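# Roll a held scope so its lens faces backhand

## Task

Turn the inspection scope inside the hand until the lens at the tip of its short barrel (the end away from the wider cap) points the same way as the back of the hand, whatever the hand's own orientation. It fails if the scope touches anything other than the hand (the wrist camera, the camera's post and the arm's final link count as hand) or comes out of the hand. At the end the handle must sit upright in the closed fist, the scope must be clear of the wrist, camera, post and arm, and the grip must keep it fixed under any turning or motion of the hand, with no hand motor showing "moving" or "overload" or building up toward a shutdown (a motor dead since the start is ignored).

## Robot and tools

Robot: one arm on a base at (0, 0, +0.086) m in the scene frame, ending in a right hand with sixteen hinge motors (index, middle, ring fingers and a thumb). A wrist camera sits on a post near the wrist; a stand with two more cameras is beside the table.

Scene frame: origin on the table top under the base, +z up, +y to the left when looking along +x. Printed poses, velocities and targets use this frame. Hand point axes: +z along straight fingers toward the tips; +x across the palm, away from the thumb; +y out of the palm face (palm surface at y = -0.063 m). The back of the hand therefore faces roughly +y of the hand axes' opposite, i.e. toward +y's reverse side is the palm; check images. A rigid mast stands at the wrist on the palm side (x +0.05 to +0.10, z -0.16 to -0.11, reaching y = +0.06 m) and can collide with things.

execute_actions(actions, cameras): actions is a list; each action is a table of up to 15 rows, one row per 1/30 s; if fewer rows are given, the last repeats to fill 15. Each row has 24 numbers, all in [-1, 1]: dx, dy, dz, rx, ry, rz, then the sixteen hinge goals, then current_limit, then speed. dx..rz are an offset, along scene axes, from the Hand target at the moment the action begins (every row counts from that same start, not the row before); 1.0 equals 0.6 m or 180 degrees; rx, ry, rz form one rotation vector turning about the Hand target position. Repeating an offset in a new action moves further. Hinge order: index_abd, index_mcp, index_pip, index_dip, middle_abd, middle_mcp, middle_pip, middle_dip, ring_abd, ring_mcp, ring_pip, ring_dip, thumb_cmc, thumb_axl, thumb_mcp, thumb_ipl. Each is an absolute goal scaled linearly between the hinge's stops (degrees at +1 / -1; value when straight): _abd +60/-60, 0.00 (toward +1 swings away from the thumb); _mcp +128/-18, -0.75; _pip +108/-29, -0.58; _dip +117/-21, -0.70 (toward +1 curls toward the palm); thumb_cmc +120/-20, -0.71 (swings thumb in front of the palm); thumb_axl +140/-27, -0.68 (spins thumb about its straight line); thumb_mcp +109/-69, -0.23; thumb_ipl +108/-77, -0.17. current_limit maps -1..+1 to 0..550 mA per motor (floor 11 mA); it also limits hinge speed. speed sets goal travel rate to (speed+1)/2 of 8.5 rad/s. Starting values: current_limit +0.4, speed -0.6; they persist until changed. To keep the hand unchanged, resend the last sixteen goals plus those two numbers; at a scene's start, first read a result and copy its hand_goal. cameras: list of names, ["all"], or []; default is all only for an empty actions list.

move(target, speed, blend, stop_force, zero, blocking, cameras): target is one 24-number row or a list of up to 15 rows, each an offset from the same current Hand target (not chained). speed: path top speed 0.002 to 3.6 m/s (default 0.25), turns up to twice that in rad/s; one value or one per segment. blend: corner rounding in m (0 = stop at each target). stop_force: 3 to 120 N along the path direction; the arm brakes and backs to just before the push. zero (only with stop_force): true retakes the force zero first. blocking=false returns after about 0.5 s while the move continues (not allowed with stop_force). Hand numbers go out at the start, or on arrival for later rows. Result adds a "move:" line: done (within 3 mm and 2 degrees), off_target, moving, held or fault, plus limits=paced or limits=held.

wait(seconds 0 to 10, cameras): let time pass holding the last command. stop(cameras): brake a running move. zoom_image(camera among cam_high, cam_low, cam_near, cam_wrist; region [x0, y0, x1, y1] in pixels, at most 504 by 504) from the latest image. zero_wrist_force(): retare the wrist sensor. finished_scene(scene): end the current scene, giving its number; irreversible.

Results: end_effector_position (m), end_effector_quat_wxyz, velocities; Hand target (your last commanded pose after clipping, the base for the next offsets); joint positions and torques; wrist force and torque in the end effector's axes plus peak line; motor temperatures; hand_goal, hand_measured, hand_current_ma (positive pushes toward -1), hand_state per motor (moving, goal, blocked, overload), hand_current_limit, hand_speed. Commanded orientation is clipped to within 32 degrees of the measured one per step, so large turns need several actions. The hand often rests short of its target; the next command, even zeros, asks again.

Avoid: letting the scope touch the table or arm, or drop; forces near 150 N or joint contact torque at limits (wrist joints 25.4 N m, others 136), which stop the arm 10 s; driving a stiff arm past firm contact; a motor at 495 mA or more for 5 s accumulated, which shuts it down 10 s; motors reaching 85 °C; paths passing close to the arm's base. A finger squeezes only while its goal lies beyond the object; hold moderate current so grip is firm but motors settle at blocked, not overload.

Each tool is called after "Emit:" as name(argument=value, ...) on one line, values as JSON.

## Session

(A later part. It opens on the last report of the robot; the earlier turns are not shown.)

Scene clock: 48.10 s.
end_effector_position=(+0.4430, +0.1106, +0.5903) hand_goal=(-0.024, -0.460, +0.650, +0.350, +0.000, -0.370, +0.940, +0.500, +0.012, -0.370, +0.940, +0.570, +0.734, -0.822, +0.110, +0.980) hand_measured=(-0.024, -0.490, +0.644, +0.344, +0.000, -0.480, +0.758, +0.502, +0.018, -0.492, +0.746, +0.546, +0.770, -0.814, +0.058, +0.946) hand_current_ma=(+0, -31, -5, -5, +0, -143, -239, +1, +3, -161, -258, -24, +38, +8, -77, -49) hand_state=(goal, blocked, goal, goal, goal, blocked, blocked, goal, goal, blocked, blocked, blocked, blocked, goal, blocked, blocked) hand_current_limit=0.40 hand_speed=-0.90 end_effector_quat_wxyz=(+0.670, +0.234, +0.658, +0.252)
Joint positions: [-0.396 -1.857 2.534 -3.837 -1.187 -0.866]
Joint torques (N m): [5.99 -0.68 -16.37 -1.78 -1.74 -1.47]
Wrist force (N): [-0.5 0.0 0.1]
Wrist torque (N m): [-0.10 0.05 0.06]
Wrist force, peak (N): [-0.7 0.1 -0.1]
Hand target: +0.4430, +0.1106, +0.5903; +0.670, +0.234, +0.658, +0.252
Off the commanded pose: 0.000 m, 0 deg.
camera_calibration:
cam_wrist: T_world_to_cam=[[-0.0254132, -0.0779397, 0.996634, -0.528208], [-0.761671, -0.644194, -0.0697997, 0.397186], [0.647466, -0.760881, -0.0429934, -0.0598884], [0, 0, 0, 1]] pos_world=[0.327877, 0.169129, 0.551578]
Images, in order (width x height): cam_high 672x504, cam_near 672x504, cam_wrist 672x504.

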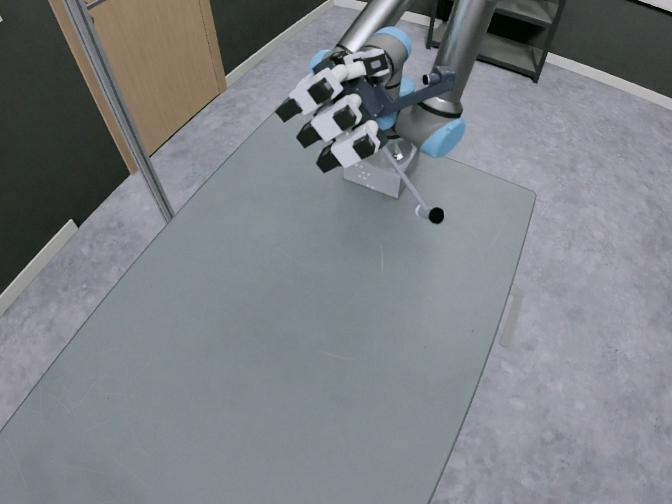

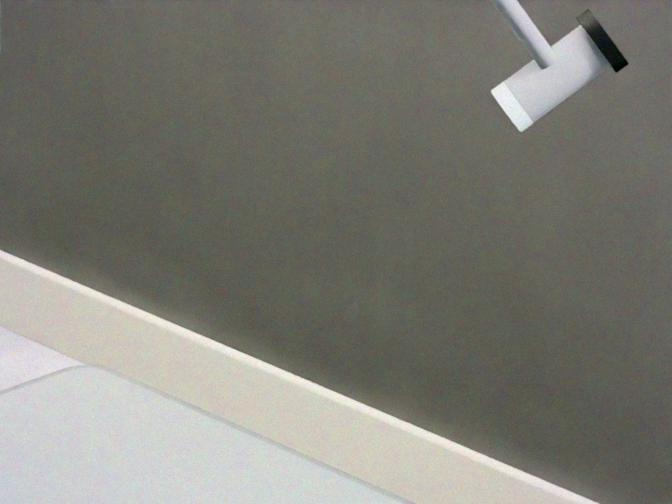

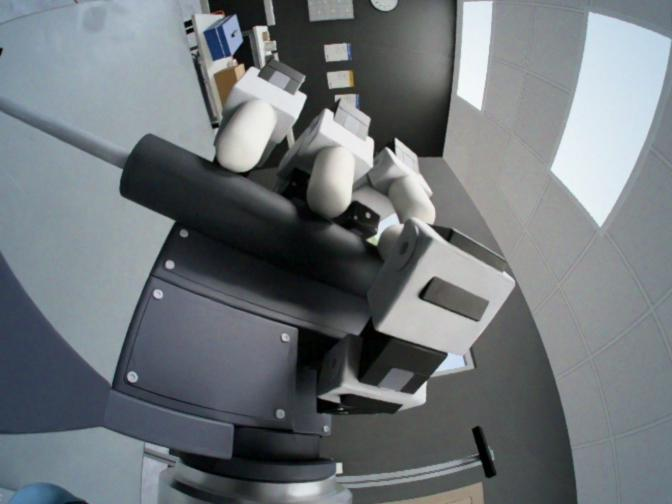

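Emit:
execute_actions(actions=[[[0,0,0,0,0,0,-0.024,-0.46,0.65,0.35,0,-0.34,0.97,0.43,0.012,-0.34,0.97,0.49,0.734,-0.822,0.08,1.0,0.4,-0.9]],[[0,0,0,0,0,0,-0.024,-0.46,0.65,0.35,0,-0.31,1.0,0.37,0.012,-0.31,1.0,0.43,0.734,-0.822,0.05,1.0,0.4,-0.9]]], cameras=["cam_high","cam_near","cam_wrist"])

Emit:
zoom_image(camera="cam_high", region=[240, 20, 480, 240])

Scene clock: 49.67 s.
end_effector_position=(+0.4430, +0.1106, +0.5903) hand_goal=(-0.024, -0.460, +0.650, +0.350, +0.000, -0.310, +1.000, +0.370, +0.012, -0.310, +1.000, +0.430, +0.734, -0.822, +0.050, +1.000) hand_measured=(-0.024, -0.490, +0.644, +0.344, -0.004, -0.474, +0.820, +0.360, +0.016, -0.454, +0.796, +0.392, +0.768, -0.828, +0.018, +0.994) hand_current_ma=(+0, -31, -5, -5, -1, -228, -236, -8, +2, -196, -273, -38, +35, -6, -42, -7) hand_state=(goal, blocked, goal, goal, goal, blocked, blocked, goal, goal, blocked, blocked, blocked, blocked, goal, blocked, goal) hand_current_limit=0.40 hand_speed=-0.90 end_effector_quat_wxyz=(+0.670, +0.234, +0.658, +0.252)
Joint positions: [-0.396 -1.857 2.534 -3.837 -1.187 -0.866]
Joint torques (N m): [6.83 -1.56 -15.71 -2.21 -1.76 -1.45]
Wrist force (N): [-0.3 0.0 -0.1]
Wrist torque (N m): [-0.07 0.03 0.06]
Wrist force, peak (N): [-0.6 0.0 0.2]
Hand target: +0.4430, +0.1106, +0.5903; +0.670, +0.234, +0.658, +0.252
Off the commanded pose: 0.000 m, 0 deg.
camera_calibration:
cam_wrist: T_world_to_cam=[[-0.0254132, -0.0779397, 0.996634, -0.528208], [-0.761671, -0.644194, -0.0697997, 0.397186], [0.647466, -0.760881, -0.0429934, -0.0598884], [0, 0, 0, 1]] pos_world=[0.327877, 0.169129, 0.551578]
Images, in order (width x height): cam_high 672x504, cam_near 672x504, cam_wrist 672x504.

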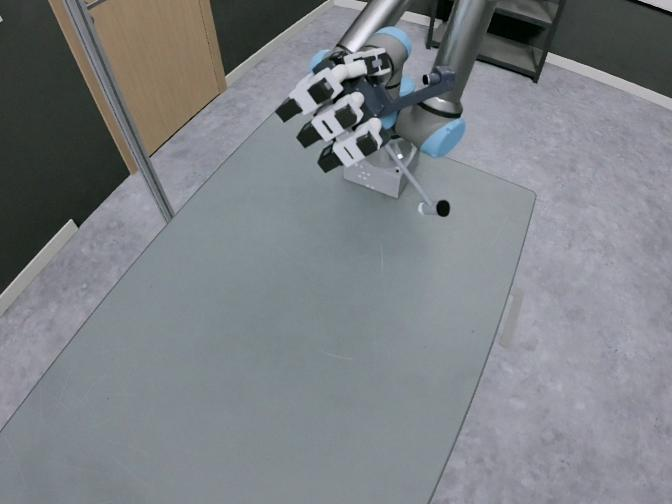

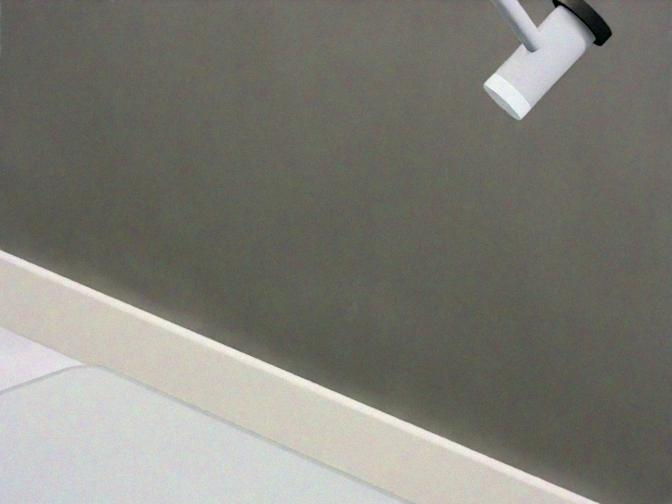

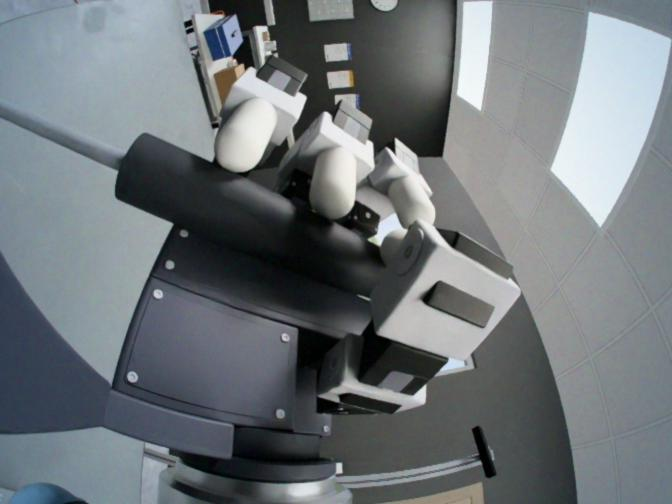

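Scaled by 2.100 from the camera's 672x504 image, which has a finer 960x720 frame.

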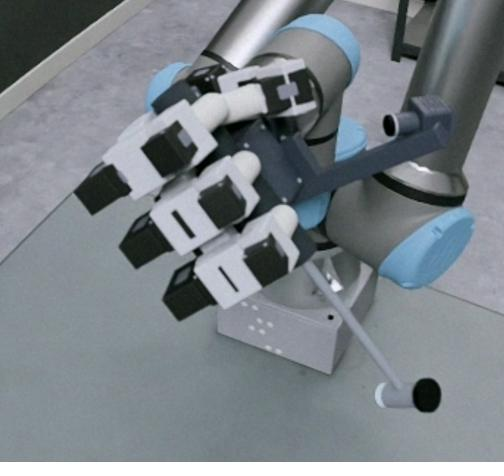

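Emit:
execute_actions(actions=[[[0,0,0,0,0,0,-0.024,-0.46,0.65,0.55,0,-0.31,1.0,0.37,0.012,-0.31,1.0,0.43,0.734,-0.822,0.08,1.0,0.4,-0.9]],[[0,0,0,0,0,0,-0.024,-0.46,0.65,0.75,0,-0.31,1.0,0.37,0.012,-0.31,1.0,0.43,0.734,-0.822,0.1,1.0,0.4,-0.9]],[[0,0,0,0,0,0,-0.024,-0.40,0.75,0.75,0,-0.31,1.0,0.37,0.012,-0.31,1.0,0.43,0.734,-0.822,0.12,1.0,0.4,-0.9]],[[0,0,0,0,0,0,-0.024,-0.36,0.83,0.70,0,-0.31,1.0,0.36,0.012,-0.31,1.0,0.43,0.734,-0.822,0.12,1.0,0.4,-0.9]]], cameras=["cam_high","cam_low","cam_near","cam_wrist"])

Emit:
zoom_image(camera="cam_high", region=[240, 20, 480, 240])

Emit:
zoom_image(camera="cam_low", region=[100, 0, 260, 130])

Scene clock: 52.60 s.
end_effector_position=(+0.4430, +0.1106, +0.5903) hand_goal=(-0.024, -0.360, +0.830, +0.700, +0.000, -0.310, +1.000, +0.360, +0.012, -0.310, +1.000, +0.430, +0.734, -0.822, +0.120, +1.000) hand_measured=(-0.020, -0.464, +0.664, +0.706, -0.002, -0.474, +0.824, +0.356, +0.018, -0.454, +0.796, +0.390, +0.768, -0.830, +0.022, +0.996) hand_current_ma=(+1, -135, -215, +5, -1, -228, -230, -3, +2, -195, -273, -41, +35, -7, -157, -5) hand_state=(goal, blocked, blocked, goal, goal, blocked, blocked, goal, goal, blocked, blocked, blocked, blocked, goal, blocked, goal) hand_current_limit=0.40 hand_speed=-0.90 end_effector_quat_wxyz=(+0.670, +0.234, +0.658, +0.252)
Joint positions: [-0.396 -1.857 2.534 -3.837 -1.187 -0.866]
Joint torques (N m): [8.51 -0.08 -16.03 -2.5 -1.59 -1.45]
Wrist force (N): [-0.1 -0.2 -0.1]
Wrist torque (N m): [-0.10 0.00 0.07]
Wrist force, peak (N): [-0.4 -0.2 0.5]
Hand target: +0.4430, +0.1106, +0.5903; +0.670, +0.234, +0.658, +0.252
Off the commanded pose: 0.000 m, 0 deg.
camera_calibration:
cam_wrist: T_world_to_cam=[[-0.0254132, -0.0779397, 0.996634, -0.528208], [-0.761671, -0.644194, -0.0697997, 0.397186], [0.647466, -0.760881, -0.0429934, -0.0598884], [0, 0, 0, 1]] pos_world=[0.327877, 0.169129, 0.551578]

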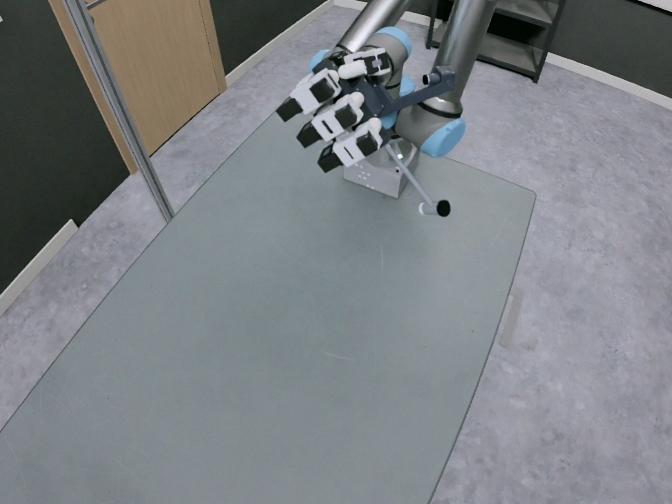

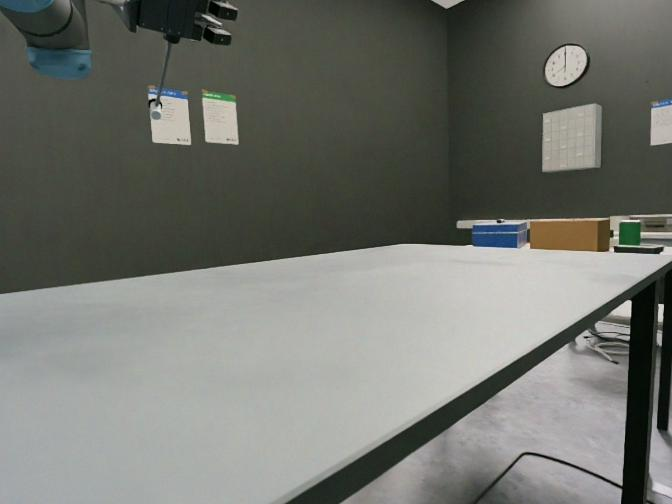

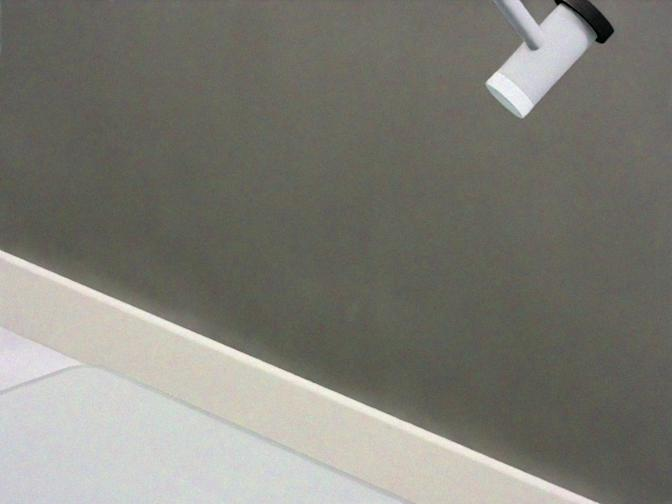

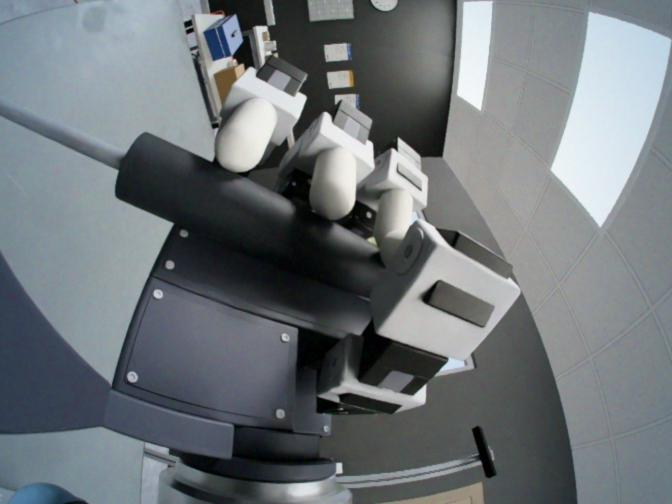

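Scaled by 2.100 from the camera's 672x504 image, which has a finer 960x720 frame.

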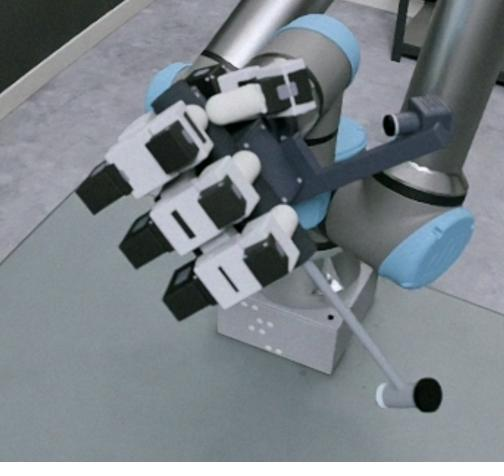

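Scaled by 3.150 from the camera's 672x504 image, which has a finer 960x720 frame.

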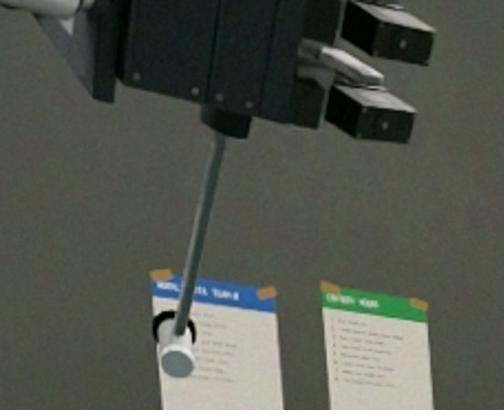

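Emit:
execute_actions(actions=[[[0,0,0,0,0,0,-0.024,-0.28,0.92,0.62,0,-0.28,1.0,0.32,0.012,-0.34,0.98,0.41,0.734,-0.822,0.14,1.0,0.4,-0.9]],[[0,0,0,0,0,0,-0.024,-0.22,1.0,0.55,0,-0.26,1.0,0.28,0.012,-0.34,0.98,0.38,0.734,-0.822,0.16,1.0,0.4,-0.9]]], cameras=["cam_high","cam_low","cam_near","cam_wrist"])

Emit:
zoom_image(camera="cam_high", region=[240, 20, 480, 240])

Emit:
zoom_image(camera="cam_low", region=[100, 0, 260, 130])

Scene clock: 54.40 s.
end_effector_position=(+0.4430, +0.1106, +0.5903) hand_goal=(-0.024, -0.220, +1.000, +0.550, +0.000, -0.260, +1.000, +0.280, +0.012, -0.340, +0.980, +0.380, +0.734, -0.822, +0.160, +1.000) hand_measured=(-0.016, -0.464, +0.692, +0.650, +0.000, -0.438, +0.846, +0.282, +0.020, -0.454, +0.814, +0.350, +0.770, -0.838, +0.018, +1.000) hand_current_ma=(+4, -365, -385, +120, +0, -252, -199, +2, +4, -148, -215, -30, +37, -17, -243, +0) hand_state=(goal, blocked, blocked, blocked, goal, blocked, blocked, goal, goal, blocked, blocked, blocked, blocked, goal, blocked, goal) hand_current_limit=0.40 hand_speed=-0.90 end_effector_quat_wxyz=(+0.670, +0.234, +0.658, +0.252)
Joint positions: [-0.396 -1.857 2.534 -3.837 -1.187 -0.866]
Joint torques (N m): [9.88 -1.15 -14.7 -2.74 -1.77 -1.31]
Wrist force (N): [-0.1 0.1 0.3]
Wrist torque (N m): [-0.10 -0.02 0.08]
Wrist force, peak (N): [-0.7 0.2 -0.1]
Hand target: +0.4430, +0.1106, +0.5903; +0.670, +0.234, +0.658, +0.252
Off the commanded pose: 0.000 m, 0 deg.
camera_calibration:
cam_wrist: T_world_to_cam=[[-0.0254132, -0.0779397, 0.996634, -0.528208], [-0.761671, -0.644194, -0.0697997, 0.397186], [0.647466, -0.760881, -0.0429934, -0.0598884], [0, 0, 0, 1]] pos_world=[0.327877, 0.169129, 0.551578]

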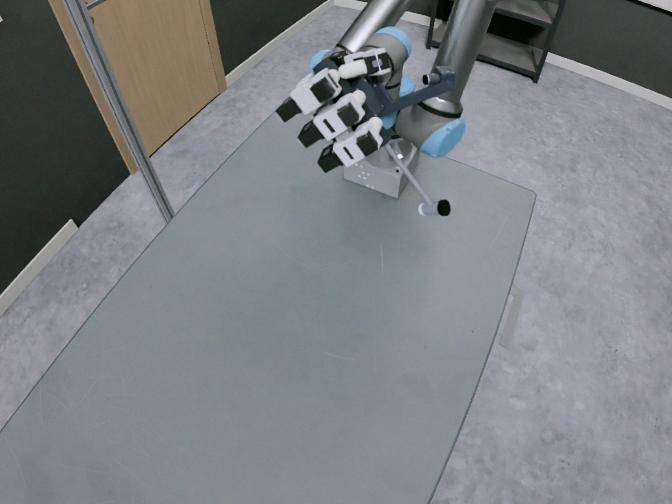

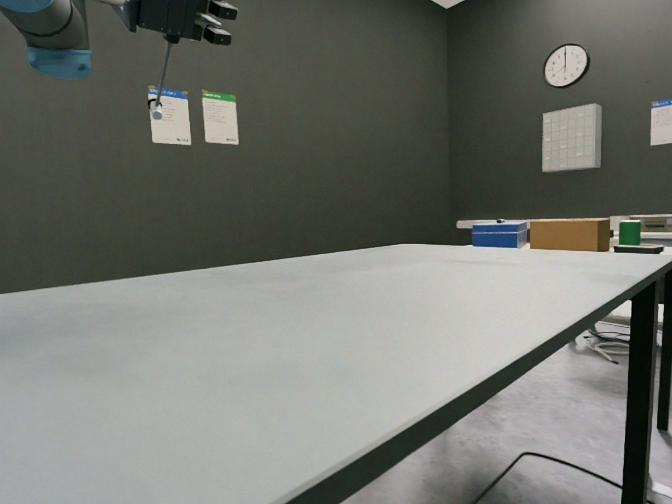

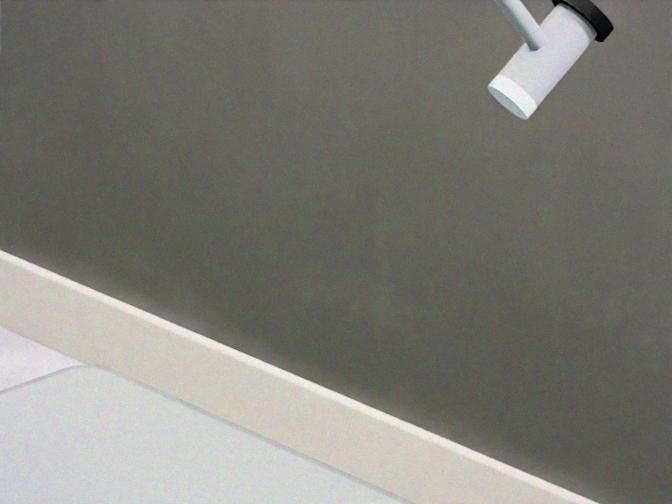

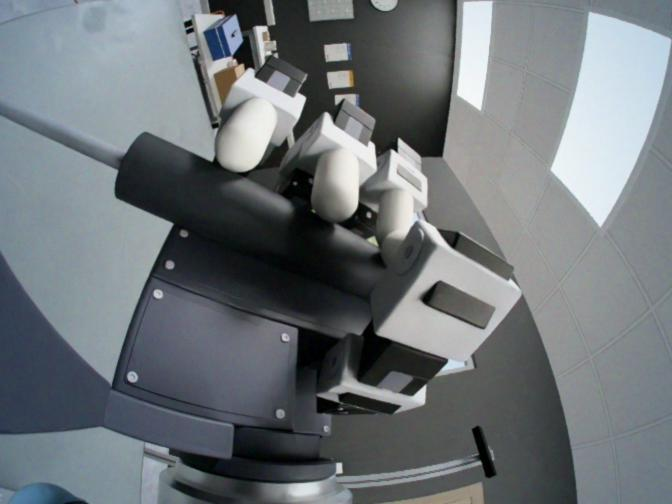

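Scaled by 2.100 from the camera's 672x504 image, which has a finer 960x720 frame.

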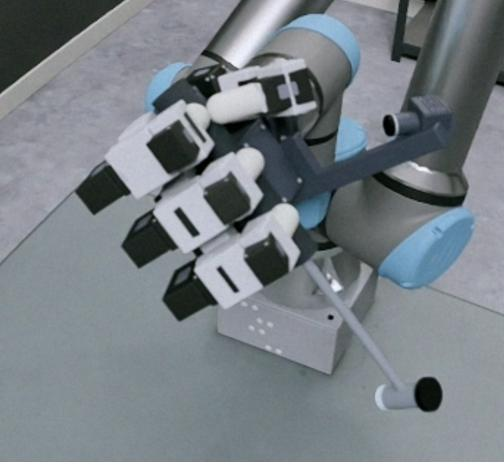

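Scaled by 3.150 from the camera's 672x504 image, which has a finer 960x720 frame.

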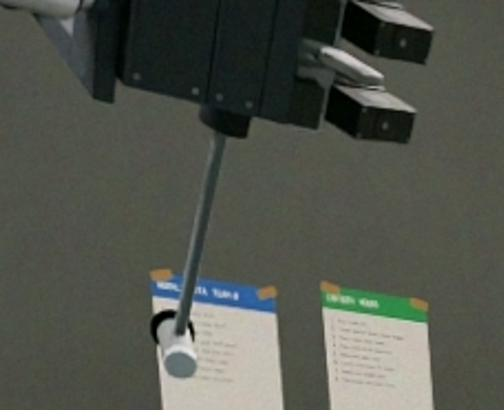

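Emit:
move(target=[0,0,0,-0.222,0,0,-0.024,-0.25,0.96,0.55,0,-0.26,1.0,0.28,0.012,-0.34,0.98,0.38,0.734,-0.822,0.16,1.0,0.4,-0.9], speed=0.2, cameras=["all"])

Emit:
zoom_image(camera="cam_low", region=[140, 0, 300, 130])

Emit:
zoom_image(camera="cam_high", region=[240, 20, 400, 220])

Scene clock: 57.10 s.
end_effector_position=(+0.4430, +0.1105, +0.5904) hand_goal=(-0.024, -0.250, +0.960, +0.550, +0.000, -0.260, +1.000, +0.280, +0.012, -0.340, +0.980, +0.380, +0.734, -0.822, +0.160, +1.000) hand_measured=(-0.014, -0.464, +0.694, +0.644, +0.000, -0.432, +0.846, +0.278, +0.022, -0.448, +0.814, +0.342, +0.772, -0.840, +0.018, +1.000) hand_current_ma=(+4, -313, -373, +112, +0, -243, -199, -1, +5, -139, -215, -38, +39, -20, -243, +0) hand_state=(goal, blocked, blocked, blocked, goal, blocked, blocked, goal, goal, blocked, blocked, blocked, blocked, goal, blocked, goal) hand_current_limit=0.40 hand_speed=-0.90 end_effector_quat_wxyz=(+0.710, -0.008, +0.704, +0.012)
Joint positions: [-0.58 -2 2.452 -3.594 -0.991 -1.57]
Joint torques (N m): [15.26 4.79 -14.35 -3.38 -2.28 -2.26]
Wrist force (N): [-0.4 -0.3 -0.1]
Wrist torque (N m): [-0.03 -0.04 -0.11]
Wrist force, peak (N): [-0.5 -0.6 -0.4]
Hand target: +0.4430, +0.1106, +0.5903; +0.710, -0.009, +0.704, +0.012
Off the commanded pose: 0.000 m, 0 deg.
move: done
camera_calibration:
cam_wrist: T_world_to_cam=[[-0.0254015, 0.580211, 0.81407, -0.493286], [-0.761741, -0.53859, 0.3601, 0.131737], [0.647384, -0.610963, 0.455652, -0.370813], [0, 0, 0, 1]] pos_world=[0.327877, 0.130609, 0.523092]

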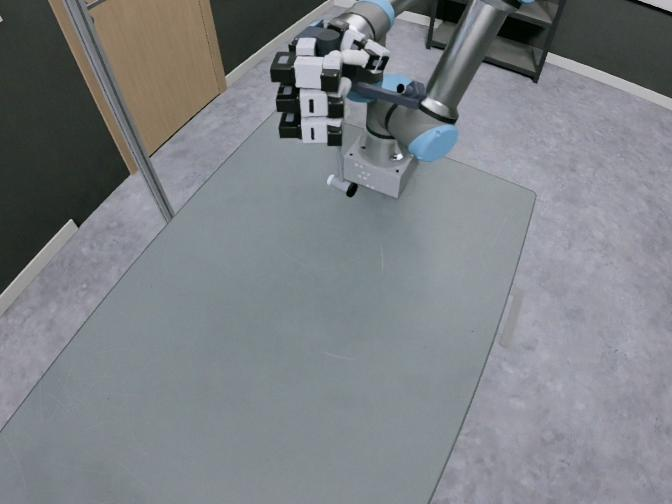

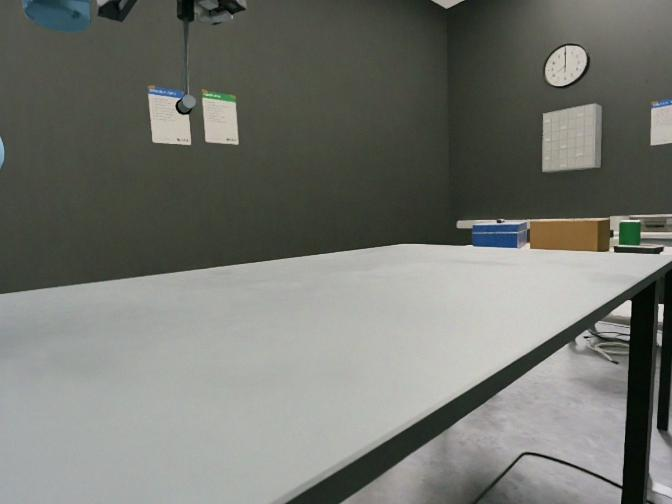

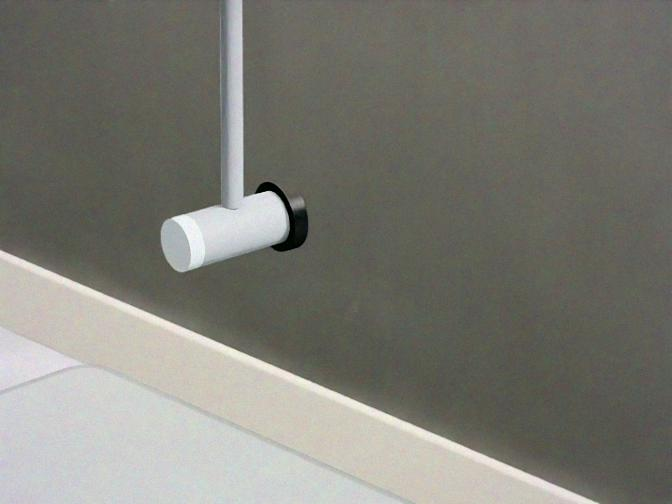

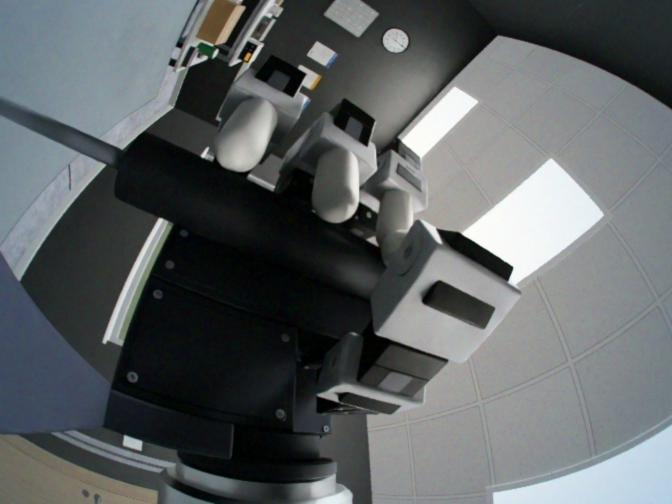

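Scaled by 3.150 from the camera's 672x504 image, which has a finer 960x720 frame.

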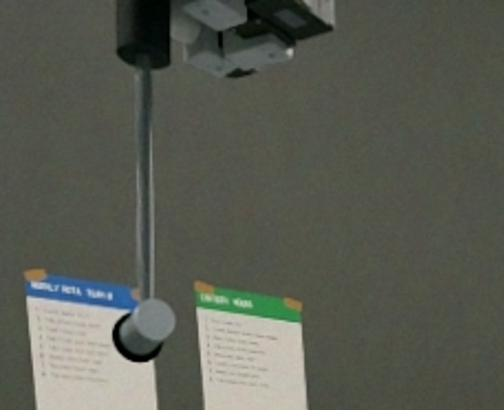

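Scaled by 2.520 from the camera's 672x504 image, which has a finer 960x720 frame.

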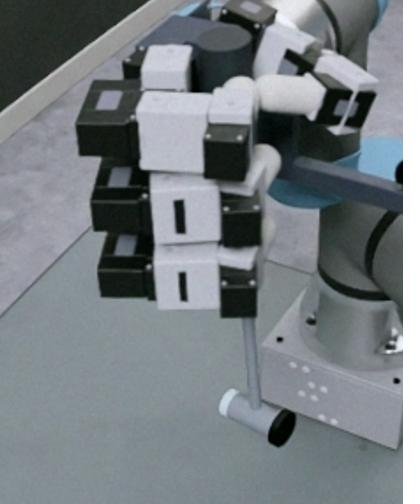

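Emit:
finished_scene(scene=1)

The scene is finished: the task was done.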